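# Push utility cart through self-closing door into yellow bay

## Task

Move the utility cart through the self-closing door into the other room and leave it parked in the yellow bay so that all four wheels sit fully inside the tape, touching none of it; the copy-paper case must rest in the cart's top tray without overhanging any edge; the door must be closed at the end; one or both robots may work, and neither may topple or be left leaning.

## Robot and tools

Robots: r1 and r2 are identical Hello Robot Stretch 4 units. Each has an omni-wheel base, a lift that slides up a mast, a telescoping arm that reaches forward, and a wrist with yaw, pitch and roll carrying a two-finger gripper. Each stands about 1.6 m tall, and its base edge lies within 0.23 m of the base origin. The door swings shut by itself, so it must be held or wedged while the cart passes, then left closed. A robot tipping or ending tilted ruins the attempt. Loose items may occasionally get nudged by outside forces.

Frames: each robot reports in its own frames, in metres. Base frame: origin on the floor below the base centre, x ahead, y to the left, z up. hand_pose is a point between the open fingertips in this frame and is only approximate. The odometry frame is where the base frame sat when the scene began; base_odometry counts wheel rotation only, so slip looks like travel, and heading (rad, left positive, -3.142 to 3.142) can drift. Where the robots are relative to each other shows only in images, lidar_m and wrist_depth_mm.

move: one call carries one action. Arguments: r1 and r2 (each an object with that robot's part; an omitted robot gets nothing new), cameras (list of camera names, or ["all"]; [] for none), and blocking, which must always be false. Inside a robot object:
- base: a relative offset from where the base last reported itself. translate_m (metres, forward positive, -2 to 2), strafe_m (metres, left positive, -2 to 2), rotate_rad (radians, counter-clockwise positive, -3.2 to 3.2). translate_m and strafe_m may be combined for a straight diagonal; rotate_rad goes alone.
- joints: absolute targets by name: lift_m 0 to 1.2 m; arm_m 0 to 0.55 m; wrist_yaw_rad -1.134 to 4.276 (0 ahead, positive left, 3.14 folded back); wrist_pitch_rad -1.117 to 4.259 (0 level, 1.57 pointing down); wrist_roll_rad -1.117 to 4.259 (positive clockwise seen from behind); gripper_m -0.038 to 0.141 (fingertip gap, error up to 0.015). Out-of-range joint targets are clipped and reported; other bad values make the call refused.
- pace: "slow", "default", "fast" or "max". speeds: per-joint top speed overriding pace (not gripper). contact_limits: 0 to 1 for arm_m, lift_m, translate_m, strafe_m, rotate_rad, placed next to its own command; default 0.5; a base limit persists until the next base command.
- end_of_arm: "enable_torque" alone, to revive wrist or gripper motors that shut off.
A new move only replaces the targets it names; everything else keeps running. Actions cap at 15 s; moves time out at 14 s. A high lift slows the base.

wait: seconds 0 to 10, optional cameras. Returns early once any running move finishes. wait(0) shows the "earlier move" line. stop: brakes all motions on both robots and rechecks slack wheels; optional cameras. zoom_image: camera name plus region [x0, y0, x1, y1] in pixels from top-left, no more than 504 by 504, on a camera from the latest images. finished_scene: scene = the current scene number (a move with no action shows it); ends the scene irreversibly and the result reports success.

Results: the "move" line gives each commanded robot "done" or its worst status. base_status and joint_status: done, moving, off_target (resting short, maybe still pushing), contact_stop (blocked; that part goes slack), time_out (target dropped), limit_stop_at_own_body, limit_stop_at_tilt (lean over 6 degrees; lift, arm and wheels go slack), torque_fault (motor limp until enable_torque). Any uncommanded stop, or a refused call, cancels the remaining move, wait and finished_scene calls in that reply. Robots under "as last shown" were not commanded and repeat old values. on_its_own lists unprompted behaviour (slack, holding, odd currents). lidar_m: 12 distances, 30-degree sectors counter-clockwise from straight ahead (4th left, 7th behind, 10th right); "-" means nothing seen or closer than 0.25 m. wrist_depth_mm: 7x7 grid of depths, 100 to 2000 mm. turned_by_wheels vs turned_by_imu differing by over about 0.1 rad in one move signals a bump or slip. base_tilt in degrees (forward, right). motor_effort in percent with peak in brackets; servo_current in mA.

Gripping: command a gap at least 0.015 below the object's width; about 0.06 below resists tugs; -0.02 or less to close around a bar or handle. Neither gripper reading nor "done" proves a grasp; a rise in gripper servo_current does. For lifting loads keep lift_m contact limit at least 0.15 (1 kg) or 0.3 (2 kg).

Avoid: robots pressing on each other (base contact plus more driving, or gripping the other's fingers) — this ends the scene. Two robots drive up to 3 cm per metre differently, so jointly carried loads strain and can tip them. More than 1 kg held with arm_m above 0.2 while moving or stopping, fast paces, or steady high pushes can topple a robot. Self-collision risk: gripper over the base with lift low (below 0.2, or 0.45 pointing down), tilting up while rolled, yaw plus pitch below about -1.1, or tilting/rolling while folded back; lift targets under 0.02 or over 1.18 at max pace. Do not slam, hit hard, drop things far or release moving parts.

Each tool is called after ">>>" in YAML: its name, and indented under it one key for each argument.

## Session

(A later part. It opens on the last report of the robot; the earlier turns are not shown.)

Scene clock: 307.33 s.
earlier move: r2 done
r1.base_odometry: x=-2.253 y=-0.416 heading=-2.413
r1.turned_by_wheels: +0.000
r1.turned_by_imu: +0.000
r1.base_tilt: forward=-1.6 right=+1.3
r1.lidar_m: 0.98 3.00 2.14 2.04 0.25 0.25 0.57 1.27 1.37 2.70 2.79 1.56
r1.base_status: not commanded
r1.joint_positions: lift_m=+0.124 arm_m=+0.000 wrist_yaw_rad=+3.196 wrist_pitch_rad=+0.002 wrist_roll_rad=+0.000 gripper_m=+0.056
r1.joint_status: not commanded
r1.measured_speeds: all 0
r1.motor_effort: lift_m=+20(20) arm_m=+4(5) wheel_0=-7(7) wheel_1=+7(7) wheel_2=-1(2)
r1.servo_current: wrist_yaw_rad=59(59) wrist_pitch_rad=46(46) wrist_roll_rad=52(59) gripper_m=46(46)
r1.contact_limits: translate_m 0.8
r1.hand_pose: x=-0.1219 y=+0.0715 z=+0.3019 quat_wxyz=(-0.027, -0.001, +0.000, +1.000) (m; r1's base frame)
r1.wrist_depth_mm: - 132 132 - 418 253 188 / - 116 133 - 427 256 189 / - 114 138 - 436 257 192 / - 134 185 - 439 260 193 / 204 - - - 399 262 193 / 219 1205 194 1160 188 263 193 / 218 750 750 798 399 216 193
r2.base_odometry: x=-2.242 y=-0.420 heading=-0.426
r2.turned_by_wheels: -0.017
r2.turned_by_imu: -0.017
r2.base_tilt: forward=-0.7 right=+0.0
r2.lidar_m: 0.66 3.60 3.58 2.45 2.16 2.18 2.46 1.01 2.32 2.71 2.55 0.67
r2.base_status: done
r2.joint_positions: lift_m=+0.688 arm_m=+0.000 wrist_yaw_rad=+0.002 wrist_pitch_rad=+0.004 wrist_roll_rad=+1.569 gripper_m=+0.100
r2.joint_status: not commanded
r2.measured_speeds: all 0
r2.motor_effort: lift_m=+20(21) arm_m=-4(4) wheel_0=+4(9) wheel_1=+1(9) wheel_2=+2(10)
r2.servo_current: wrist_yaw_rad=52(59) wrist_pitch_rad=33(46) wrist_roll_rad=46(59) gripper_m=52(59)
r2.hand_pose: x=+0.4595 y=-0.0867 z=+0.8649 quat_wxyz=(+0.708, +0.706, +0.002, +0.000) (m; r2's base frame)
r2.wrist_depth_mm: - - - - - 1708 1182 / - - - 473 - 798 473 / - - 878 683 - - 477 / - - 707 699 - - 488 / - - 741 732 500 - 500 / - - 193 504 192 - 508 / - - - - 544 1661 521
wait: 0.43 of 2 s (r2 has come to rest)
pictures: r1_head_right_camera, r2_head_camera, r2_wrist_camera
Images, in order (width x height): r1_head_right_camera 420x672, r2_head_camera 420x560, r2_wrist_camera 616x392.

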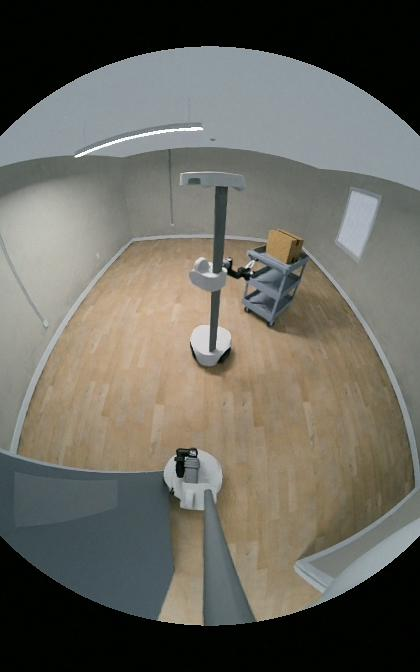

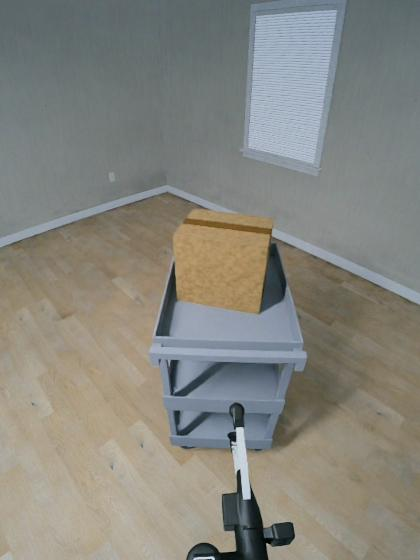

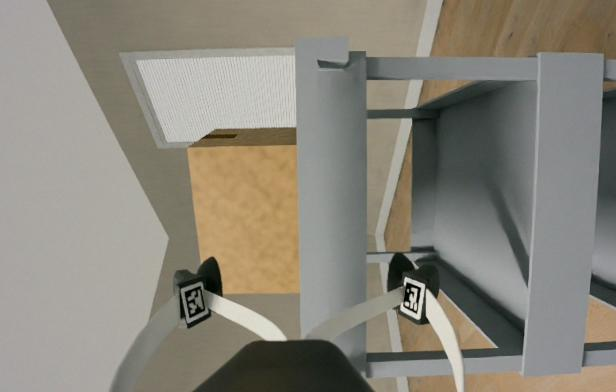

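>>> move:
  r2: {"base":{"translate_m":0.297,"strafe_m":0.01},"pace":"slow","contact_limits":{"translate_m":0.2}}
  blocking: false

>>> wait:
  seconds: 7

>>> move:
  r2: {"joints":{"gripper_m":-0.035}}
  blocking: false

>>> wait:
  seconds: 3
  cameras: ["r2_head_camera","r2_head_right_camera","r1_head_right_camera"]

Scene clock: 317.60 s.
move: r2 moving
r1: as last shown
r1.base_tilt: forward=-1.6 right=+1.2
r1.lidar_m: 1.01 3.01 2.12 2.01 0.25 0.25 0.59 1.29 1.39 2.71 2.76 1.53
r1.motor_effort: lift_m=+19(20) arm_m=+5(5) wheel_0=-6(7) wheel_1=+7(8) wheel_2=-1(2)
r1.servo_current: wrist_yaw_rad=59(59) wrist_pitch_rad=33(52) wrist_roll_rad=52(65) gripper_m=39(46)
r1.contact_limits: translate_m 0.8
r1.wrist_depth_mm: - 133 132 - 421 253 188 / - 116 132 - 427 256 189 / - 114 138 - 433 258 191 / - 134 185 - 439 260 192 / 205 - - - 399 262 193 / 220 1205 193 1182 188 263 194 / 218 759 750 798 402 216 194
r2.base_odometry: x=-2.231 y=-0.425 heading=-0.426
r2.turned_by_wheels: +0.000
r2.turned_by_imu: +0.001
r2.base_tilt: forward=-0.7 right=+0.1
r2.lidar_m: 0.65 3.57 3.60 2.43 2.19 2.21 2.50 1.02 2.31 2.69 2.57 0.67
r2.base_status: translate_m moving; strafe_m moving
r2.joint_positions: lift_m=+0.688 arm_m=+0.000 wrist_yaw_rad=+0.002 wrist_pitch_rad=+0.004 wrist_roll_rad=+1.569 gripper_m=+0.100
r2.joint_status: not commanded
r2.measured_speeds: translate_m=+0.048 strafe_m=+0.001 rotate_rad=-0.001 lift_m=+0.000 arm_m=+0.000 wrist_yaw_rad=+0.000 wrist_pitch_rad=+0.000 wrist_roll_rad=+0.000
r2.motor_effort: lift_m=+20(21) arm_m=-4(4) wheel_0=+5(8) wheel_1=+7(8) wheel_2=-9(9)
r2.servo_current: wrist_yaw_rad=46(59) wrist_pitch_rad=39(46) wrist_roll_rad=52(52) gripper_m=52(52)
r2.contact_limits: translate_m 0.2
r2.hand_pose: x=+0.4595 y=-0.0867 z=+0.8649 quat_wxyz=(+0.708, +0.706, +0.002, +0.000) (m; r2's base frame)
r2.wrist_depth_mm: - - - - - 1661 1138 / - - - 466 - - 466 / - - 854 668 - - 469 / - - 691 484 - - 480 / - - 732 488 1098 - 488 / - - 193 488 192 - 496 / - - - - - 512 508
pictures: none

Scene clock: 321.37 s.
earlier move: r2 done
r1.base_odometry: x=-2.253 y=-0.416 heading=-2.413
r1.turned_by_wheels: +0.000
r1.turned_by_imu: +0.000
r1.base_tilt: forward=-1.6 right=+1.3
r1.lidar_m: 1.24 3.02 2.16 2.03 0.25 0.27 0.60 1.30 1.39 2.69 2.77 1.33
r1.base_status: not commanded
r1.joint_positions: lift_m=+0.124 arm_m=+0.000 wrist_yaw_rad=+3.196 wrist_pitch_rad=+0.002 wrist_roll_rad=+0.000 gripper_m=+0.056
r1.joint_status: not commanded
r1.measured_speeds: all 0
r1.motor_effort: lift_m=+20(20) arm_m=+5(5) wheel_0=-7(7) wheel_1=+7(8) wheel_2=-2(2)
r1.servo_current: wrist_yaw_rad=46(78) wrist_pitch_rad=39(52) wrist_roll_rad=39(72) gripper_m=46(46)
r1.contact_limits: translate_m 0.8
r1.hand_pose: x=-0.1219 y=+0.0715 z=+0.3019 quat_wxyz=(-0.027, -0.001, +0.000, +1.000) (m; r1's base frame)
r1.wrist_depth_mm: - 133 133 - 418 254 188 / - 116 132 - 430 257 190 / - 114 138 - 433 259 191 / - 134 185 - 436 259 192 / 205 - - - 397 260 193 / 220 1255 193 1182 188 263 194 / 219 768 750 788 399 216 193
r2.base_odometry: x=-1.968 y=-0.534 heading=-0.426
r2.turned_by_wheels: +0.000
r2.turned_by_imu: +0.001
r2.base_tilt: forward=-0.7 right=+0.0
r2.lidar_m: 0.42 0.47 3.39 2.64 2.36 2.34 2.73 1.27 2.47 2.65 2.41 0.40
r2.base_status: done
r2.joint_positions: lift_m=+0.688 arm_m=+0.000 wrist_yaw_rad=-0.002 wrist_pitch_rad=+0.004 wrist_roll_rad=+1.569 gripper_m=+0.100
r2.joint_status: not commanded
r2.measured_speeds: all 0
r2.motor_effort: lift_m=+21(21) arm_m=+4(4) wheel_0=+6(11) wheel_1=+4(8) wheel_2=-7(15)
r2.servo_current: wrist_yaw_rad=39(65) wrist_pitch_rad=39(52) wrist_roll_rad=52(59) gripper_m=59(59)
r2.contact_limits: translate_m 0.2
r2.hand_pose: x=+0.4591 y=-0.0880 z=+0.8649 quat_wxyz=(+0.708, +0.706, +0.001, -0.002) (m; r2's base frame)
r2.wrist_depth_mm: - - - 168 225 1576 - / - - - 171 229 768 - / - 439 430 175 233 - - / - 466 455 178 238 - - / - - 480 182 240 - - / - - 195 184 191 - - / - - - - 252 1756 500
wait: 3.77 of 7 s (r2 has come to rest)
pictures: none

Scene clock: 321.87 s.
move: r2 moving
r1: as last shown
r1.lidar_m: 1.25 3.04 2.14 2.02 0.25 0.25 0.58 1.28 1.36 2.70 2.77 1.30
r1.motor_effort: lift_m=+20(20) arm_m=+4(5) wheel_0=-6(7) wheel_1=+7(7) wheel_2=-1(2)
r1.servo_current: wrist_yaw_rad=39(72) wrist_pitch_rad=39(46) wrist_roll_rad=52(65) gripper_m=39(46)
r1.contact_limits: translate_m 0.8
r1.wrist_depth_mm: - 133 133 - 421 253 188 / - 116 132 - 424 257 190 / - 114 138 - 436 258 191 / - 134 185 - 436 260 192 / 205 - - - 402 262 193 / 220 1205 194 1182 187 262 193 / 217 759 750 798 399 216 194
r2.base_odometry: x=-1.968 y=-0.534 heading=-0.426
r2.turned_by_wheels: +0.000
r2.turned_by_imu: +0.000
r2.base_tilt: forward=-0.7 right=+0.1
r2.lidar_m: 0.42 0.46 3.37 2.62 2.34 2.36 2.75 1.25 2.51 2.66 2.40 0.42
r2.base_status: not commanded
r2.joint_positions: lift_m=+0.688 arm_m=+0.000 wrist_yaw_rad=-0.002 wrist_pitch_rad=+0.004 wrist_roll_rad=+1.569 gripper_m=+0.083
r2.joint_status: gripper_m moving
r2.measured_speeds: all 0
r2.motor_effort: lift_m=+20(21) arm_m=+4(5) wheel_0=+6(7) wheel_1=+4(5) wheel_2=-7(7)
r2.servo_current: wrist_yaw_rad=46(59) wrist_pitch_rad=39(52) wrist_roll_rad=46(65) gripper_m=124(124)
r2.contact_limits: translate_m 0.2
r2.hand_pose: x=+0.4591 y=-0.0880 z=+0.8649 quat_wxyz=(+0.708, +0.706, +0.001, -0.002) (m; r2's base frame)
r2.wrist_depth_mm: - - - 170 226 1661 - / - - - 172 230 798 - / - 436 436 176 236 820 - / - 466 459 179 239 831 - / - - 473 182 242 - - / - - 196 185 191 - - / - - - - - 1708 500
pictures: none

Scene clock: 323.40 s.
earlier move: r2 done
r1.base_odometry: x=-2.253 y=-0.416 heading=-2.413
r1.turned_by_wheels: +0.000
r1.turned_by_imu: +0.000
r1.base_tilt: forward=-1.6 right=+1.3
r1.lidar_m: 1.25 3.00 2.15 2.01 0.25 0.26 0.60 1.26 1.39 2.69 2.76 1.33
r1.base_status: not commanded
r1.joint_positions: lift_m=+0.124 arm_m=+0.000 wrist_yaw_rad=+3.196 wrist_pitch_rad=+0.002 wrist_roll_rad=+0.000 gripper_m=+0.056
r1.joint_status: not commanded
r1.measured_speeds: all 0
r1.motor_effort: lift_m=+20(20) arm_m=+4(5) wheel_0=-7(7) wheel_1=+7(8) wheel_2=-2(2)
r1.servo_current: wrist_yaw_rad=52(72) wrist_pitch_rad=39(46) wrist_roll_rad=46(65) gripper_m=33(46)
r1.contact_limits: translate_m 0.8
r1.hand_pose: x=-0.1219 y=+0.0715 z=+0.3019 quat_wxyz=(-0.027, -0.001, +0.000, +1.000) (m; r1's base frame)
r1.wrist_depth_mm: - 133 133 - 418 254 188 / - 116 133 - 427 257 189 / - 114 138 - 433 258 191 / - 134 185 - 436 260 192 / 204 - - - 399 260 193 / 220 1205 194 1182 187 263 192 / 218 750 759 798 404 217 193
r2.base_odometry: x=-1.967 y=-0.534 heading=-0.426
r2.turned_by_wheels: +0.000
r2.turned_by_imu: +0.000
r2.base_tilt: forward=-0.7 right=+0.1
r2.lidar_m: 0.41 0.42 3.39 2.61 2.35 2.37 2.74 1.26 2.48 2.68 2.40 0.42
r2.base_status: not commanded
r2.joint_positions: lift_m=+0.688 arm_m=+0.000 wrist_yaw_rad=+0.000 wrist_pitch_rad=+0.004 wrist_roll_rad=+1.569 gripper_m=-0.033
r2.joint_status: all done
r2.measured_speeds: all 0
r2.motor_effort: lift_m=+20(21) arm_m=-4(5) wheel_0=+3(7) wheel_1=+2(5) wheel_2=-1(7)
r2.servo_current: wrist_yaw_rad=52(59) wrist_pitch_rad=39(52) wrist_roll_rad=46(65) gripper_m=124(364)
r2.contact_limits: translate_m 0.2
r2.hand_pose: x=+0.4593 y=-0.0875 z=+0.8649 quat_wxyz=(+0.708, +0.706, +0.001, -0.001) (m; r2's base frame)
r2.wrist_depth_mm: - - - 156 212 1499 - / - - - 158 216 759 - / - 424 421 160 220 - - / - 452 442 164 225 820 - / - - 469 168 229 - - / - - 186 171 180 - - / - - - - 238 1499 496
wait: 1.53 of 3 s (r2 has come to rest)
pictures: r1_head_right_camera, r2_head_camera, r2_head_right_camera
Images, in order (width x height): r1_head_right_camera 420x672, r2_head_camera 420x560, r2_head_right_camera 420x672.

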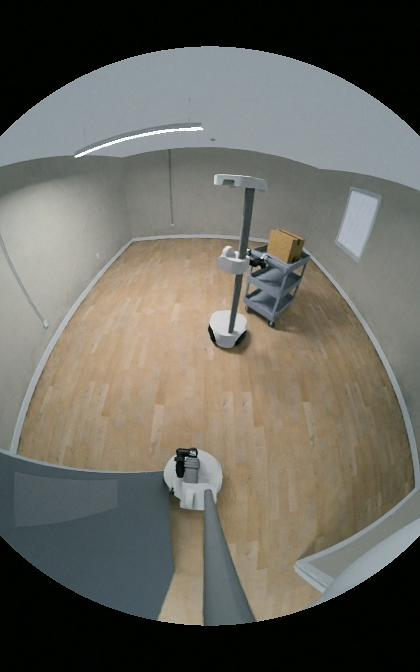

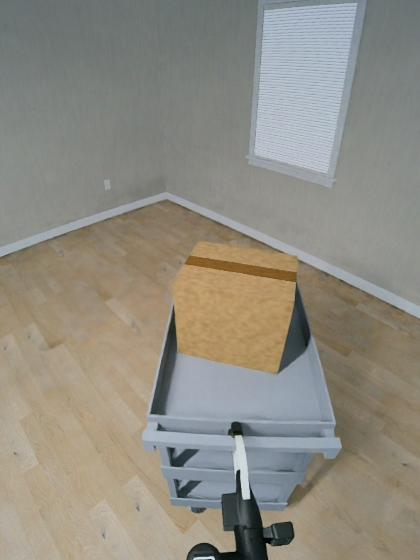

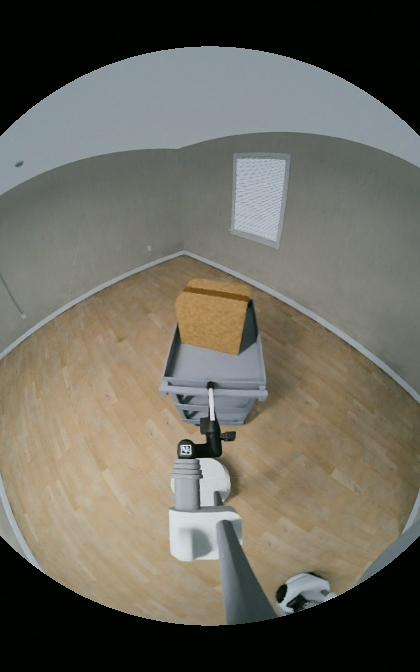

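>>> move:
  r2: {"base":{"translate_m":-0.12,"strafe_m":-0.48},"pace":"slow","contact_limits":{"strafe_m":0.8}}
  blocking: false

>>> wait:
  seconds: 8

>>> move:
  r2: {"base":{"rotate_rad":0.8},"pace":"slow"}
  blocking: false

>>> wait:
  seconds: 4
  cameras: ["r2_head_camera","r2_head_right_camera","r1_head_right_camera"]

Scene clock: 347.10 s.
move: r2 moving
r1: as last shown
r1.lidar_m: 1.25 3.01 2.13 2.02 0.25 0.25 0.59 1.29 1.38 2.70 2.78 1.33
r1.motor_effort: lift_m=+19(20) arm_m=+4(5) wheel_0=-6(7) wheel_1=+7(7) wheel_2=-1(2)
r1.servo_current: wrist_yaw_rad=52(59) wrist_pitch_rad=46(46) wrist_roll_rad=52(52) gripper_m=39(46)
r1.contact_limits: translate_m 0.8
r1.wrist_depth_mm: - 133 133 - 418 254 189 / - 116 133 - 424 256 190 / - 114 138 - 430 259 191 / - 133 185 - 436 260 192 / 205 - - - 404 260 193 / 220 1229 194 1182 188 263 194 / 218 759 750 788 399 216 194
r2.base_odometry: x=-1.975 y=-0.544 heading=-0.425
r2.turned_by_wheels: +0.001
r2.turned_by_imu: +0.001
r2.base_tilt: forward=-0.7 right=+0.1
r2.lidar_m: 0.42 0.41 3.39 2.62 2.35 2.38 2.73 1.25 2.50 2.68 2.39 0.42
r2.base_status: translate_m moving; strafe_m moving
r2.joint_positions: lift_m=+0.688 arm_m=+0.000 wrist_yaw_rad=+0.003 wrist_pitch_rad=+0.004 wrist_roll_rad=+1.569 gripper_m=-0.033
r2.joint_status: not commanded
r2.measured_speeds: translate_m=-0.012 strafe_m=-0.049 rotate_rad=-0.002 lift_m=+0.000 arm_m=+0.000 wrist_yaw_rad=+0.000 wrist_pitch_rad=+0.000 wrist_roll_rad=+0.000
r2.motor_effort: lift_m=+20(21) arm_m=-4(4) wheel_0=+9(12) wheel_1=-8(9) wheel_2=+12(12)
r2.servo_current: wrist_yaw_rad=52(52) wrist_pitch_rad=46(46) wrist_roll_rad=46(52) gripper_m=124(137)
r2.contact_limits: strafe_m 0.8
r2.hand_pose: x=+0.4595 y=-0.0867 z=+0.8649 quat_wxyz=(+0.708, +0.706, +0.002, +0.000) (m; r2's base frame)
r2.wrist_depth_mm: - - - 156 211 1537 - / - - - 158 216 759 - / - 421 421 160 220 - - / - 452 449 163 226 831 - / - - 469 168 229 - - / - - 186 171 180 - - / - - - - 238 1618 496
pictures: none

Scene clock: 352.80 s.
earlier move: r2 done
r1.base_odometry: x=-2.253 y=-0.416 heading=-2.413
r1.turned_by_wheels: +0.000
r1.turned_by_imu: +0.000
r1.base_tilt: forward=-1.6 right=+1.3
r1.lidar_m: 4.79 3.01 2.12 2.02 0.25 0.25 0.59 1.29 1.37 2.69 2.75 0.98
r1.base_status: not commanded
r1.joint_positions: lift_m=+0.124 arm_m=+0.000 wrist_yaw_rad=+3.196 wrist_pitch_rad=+0.002 wrist_roll_rad=+0.000 gripper_m=+0.056
r1.joint_status: not commanded
r1.measured_speeds: all 0
r1.motor_effort: lift_m=+20(20) arm_m=+4(5) wheel_0=-5(7) wheel_1=+7(8) wheel_2=-1(2)
r1.servo_current: wrist_yaw_rad=59(78) wrist_pitch_rad=39(52) wrist_roll_rad=52(72) gripper_m=46(52)
r1.contact_limits: translate_m 0.8
r1.hand_pose: x=-0.1219 y=+0.0715 z=+0.3019 quat_wxyz=(-0.027, -0.001, +0.000, +1.000) (m; r1's base frame)
r1.wrist_depth_mm: - 133 132 - 418 254 188 / - 116 133 - 427 257 190 / - 114 138 - 433 259 191 / - 134 185 - 436 260 193 / 205 - - - 399 262 194 / 220 1205 194 1160 188 262 193 / 218 759 741 788 402 216 193
r2.base_odometry: x=-2.274 y=-0.922 heading=-0.425
r2.turned_by_wheels: +0.000
r2.turned_by_imu: +0.003
r2.base_tilt: forward=-0.7 right=+0.0
r2.lidar_m: 0.28 0.29 3.79 2.95 2.64 2.66 0.98 1.00 2.05 2.37 2.10 0.46
r2.base_status: done
r2.joint_positions: lift_m=+0.688 arm_m=+0.000 wrist_yaw_rad=+0.007 wrist_pitch_rad=+0.004 wrist_roll_rad=+1.569 gripper_m=-0.034
r2.joint_status: not commanded
r2.measured_speeds: all 0
r2.motor_effort: lift_m=+20(21) arm_m=-4(4) wheel_0=+7(15) wheel_1=-4(10) wheel_2=+9(14)
r2.servo_current: wrist_yaw_rad=39(72) wrist_pitch_rad=39(52) wrist_roll_rad=46(59) gripper_m=117(137)
r2.contact_limits: strafe_m 0.8
r2.hand_pose: x=+0.4599 y=-0.0854 z=+0.8648 quat_wxyz=(+0.708, +0.706, +0.004, +0.001) (m; r2's base frame)
r2.wrist_depth_mm: - - - 290 - 1618 1138 / - - - 317 347 355 357 / - - - 287 304 1661 1160 / - - - 206 270 1661 530 / - - - 186 241 741 - / - 433 185 164 178 - - / - 410 410 - 210 - -
wait: 5.70 of 8 s (r2 has come to rest)
pictures: none

Scene clock: 353.30 s.
move: r2 moving
r1: as last shown
r1.lidar_m: 4.80 3.02 2.13 2.04 0.25 0.26 0.58 1.28 1.36 2.68 2.75 0.96
r1.motor_effort: lift_m=+19(20) arm_m=+5(5) wheel_0=-6(7) wheel_1=+7(7) wheel_2=-1(2)
r1.servo_current: wrist_yaw_rad=65(65) wrist_pitch_rad=39(46) wrist_roll_rad=39(72) gripper_m=46(46)
r1.contact_limits: translate_m 0.8
r1.wrist_depth_mm: - 132 132 - 418 254 188 / - 116 133 - 427 255 190 / - 114 138 - 436 258 191 / - 134 185 - 442 262 192 / 205 - - - 399 260 193 / 220 1205 195 1205 188 263 193 / 219 759 750 798 399 216 194
r2.base_odometry: x=-2.275 y=-0.922 heading=-0.303
r2.turned_by_wheels: +0.122
r2.turned_by_imu: +0.118
r2.base_tilt: forward=-0.7 right=+0.1
r2.lidar_m: 0.30 0.33 3.87 2.78 2.64 2.69 0.99 2.05 2.08 2.26 2.11 0.46
r2.base_status: rotate_rad moving
r2.joint_positions: lift_m=+0.688 arm_m=+0.000 wrist_yaw_rad=-0.019 wrist_pitch_rad=+0.004 wrist_roll_rad=+1.569 gripper_m=-0.034
r2.joint_status: not commanded
r2.measured_speeds: translate_m=+0.001 strafe_m=+0.000 rotate_rad=+0.482 lift_m=+0.000 arm_m=+0.000 wrist_yaw_rad=-0.049 wrist_pitch_rad=+0.000 wrist_roll_rad=+0.000
r2.motor_effort: lift_m=+20(20) arm_m=-4(4) wheel_0=-13(14) wheel_1=-9(9) wheel_2=-21(21)
r2.servo_current: wrist_yaw_rad=111(111) wrist_pitch_rad=39(46) wrist_roll_rad=52(59) gripper_m=104(117)
r2.hand_pose: x=+0.4576 y=-0.0928 z=+0.8648 quat_wxyz=(+0.708, +0.706, -0.005, -0.008) (m; r2's base frame)
r2.wrist_depth_mm: - - - 272 - 1618 1138 / - - - 240 332 342 342 / - - - 216 289 1708 480 / - - - 193 259 1808 - / - - 442 179 237 778 - / - 427 185 166 180 - - / - 415 407 - 206 - -
pictures: none

Scene clock: 354.87 s.
earlier move: r2 done
r1.base_odometry: x=-2.253 y=-0.416 heading=-2.413
r1.turned_by_wheels: +0.000
r1.turned_by_imu: +0.000
r1.base_tilt: forward=-1.6 right=+1.3
r1.lidar_m: 1.61 3.00 2.14 2.04 0.25 0.26 0.61 1.28 1.36 2.69 2.77 0.96
r1.base_status: not commanded
r1.joint_positions: lift_m=+0.124 arm_m=+0.000 wrist_yaw_rad=+3.196 wrist_pitch_rad=+0.002 wrist_roll_rad=+0.000 gripper_m=+0.056
r1.joint_status: not commanded
r1.measured_speeds: all 0
r1.motor_effort: lift_m=+20(20) arm_m=+5(5) wheel_0=-6(7) wheel_1=+7(7) wheel_2=-1(2)
r1.servo_current: wrist_yaw_rad=65(72) wrist_pitch_rad=39(52) wrist_roll_rad=52(78) gripper_m=39(52)
r1.contact_limits: translate_m 0.8
r1.hand_pose: x=-0.1219 y=+0.0715 z=+0.3019 quat_wxyz=(-0.027, -0.001, +0.000, +1.000) (m; r1's base frame)
r1.wrist_depth_mm: - 133 133 - 415 253 188 / - 116 132 - 427 256 190 / - 114 138 - 433 257 191 / - 134 185 - 436 260 193 / 205 - - - 399 262 193 / 220 1229 195 1182 188 263 194 / 219 759 750 788 402 216 193
r2.base_odometry: x=-2.274 y=-0.922 heading=+0.374
r2.turned_by_wheels: +0.676
r2.turned_by_imu: +0.653
r2.base_tilt: forward=-0.6 right=+0.1
r2.lidar_m: 0.44 3.52 2.71 2.62 2.69 0.98 2.06 2.18 2.15 2.10 0.34 0.34
r2.base_status: done
r2.joint_positions: lift_m=+0.688 arm_m=+0.000 wrist_yaw_rad=-0.003 wrist_pitch_rad=+0.004 wrist_roll_rad=+1.569 gripper_m=-0.034
r2.joint_status: not commanded
r2.measured_speeds: all 0
r2.motor_effort: lift_m=+20(21) arm_m=-4(4) wheel_0=-6(20) wheel_1=-5(11) wheel_2=-5(25)
r2.servo_current: wrist_yaw_rad=46(124) wrist_pitch_rad=46(52) wrist_roll_rad=52(59) gripper_m=104(117)
r2.hand_pose: x=+0.4590 y=-0.0883 z=+0.8648 quat_wxyz=(+0.708, +0.706, +0.000, -0.002) (m; r2's base frame)
r2.wrist_depth_mm: - 343 338 - 141 - - / - 382 384 - - - - / - 459 445 - 173 - - / - - - 115 193 1499 - / - - - 131 215 1576 477 / - - 184 152 179 1464 1182 / - - - - 332 325 334
wait: 1.57 of 4 s (r2 has come to rest)
pictures: r1_head_right_camera, r2_head_camera, r2_head_right_camera
Images, in order (width x height): r1_head_right_camera 420x672, r2_head_camera 420x560, r2_head_right_camera 420x672.

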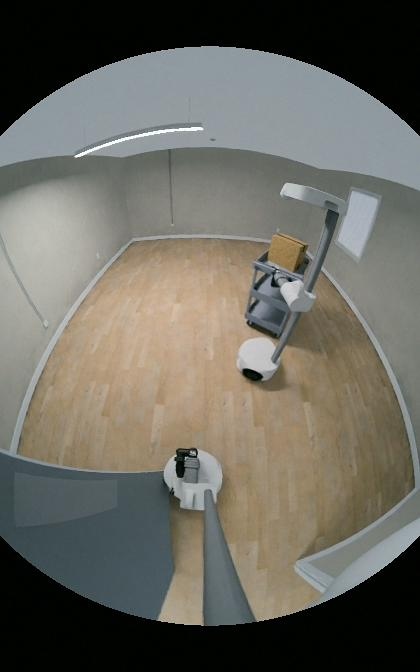

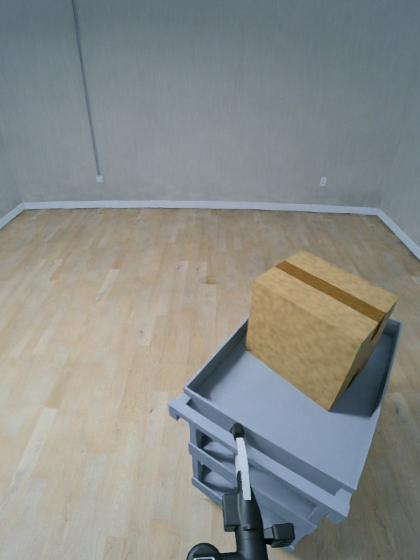

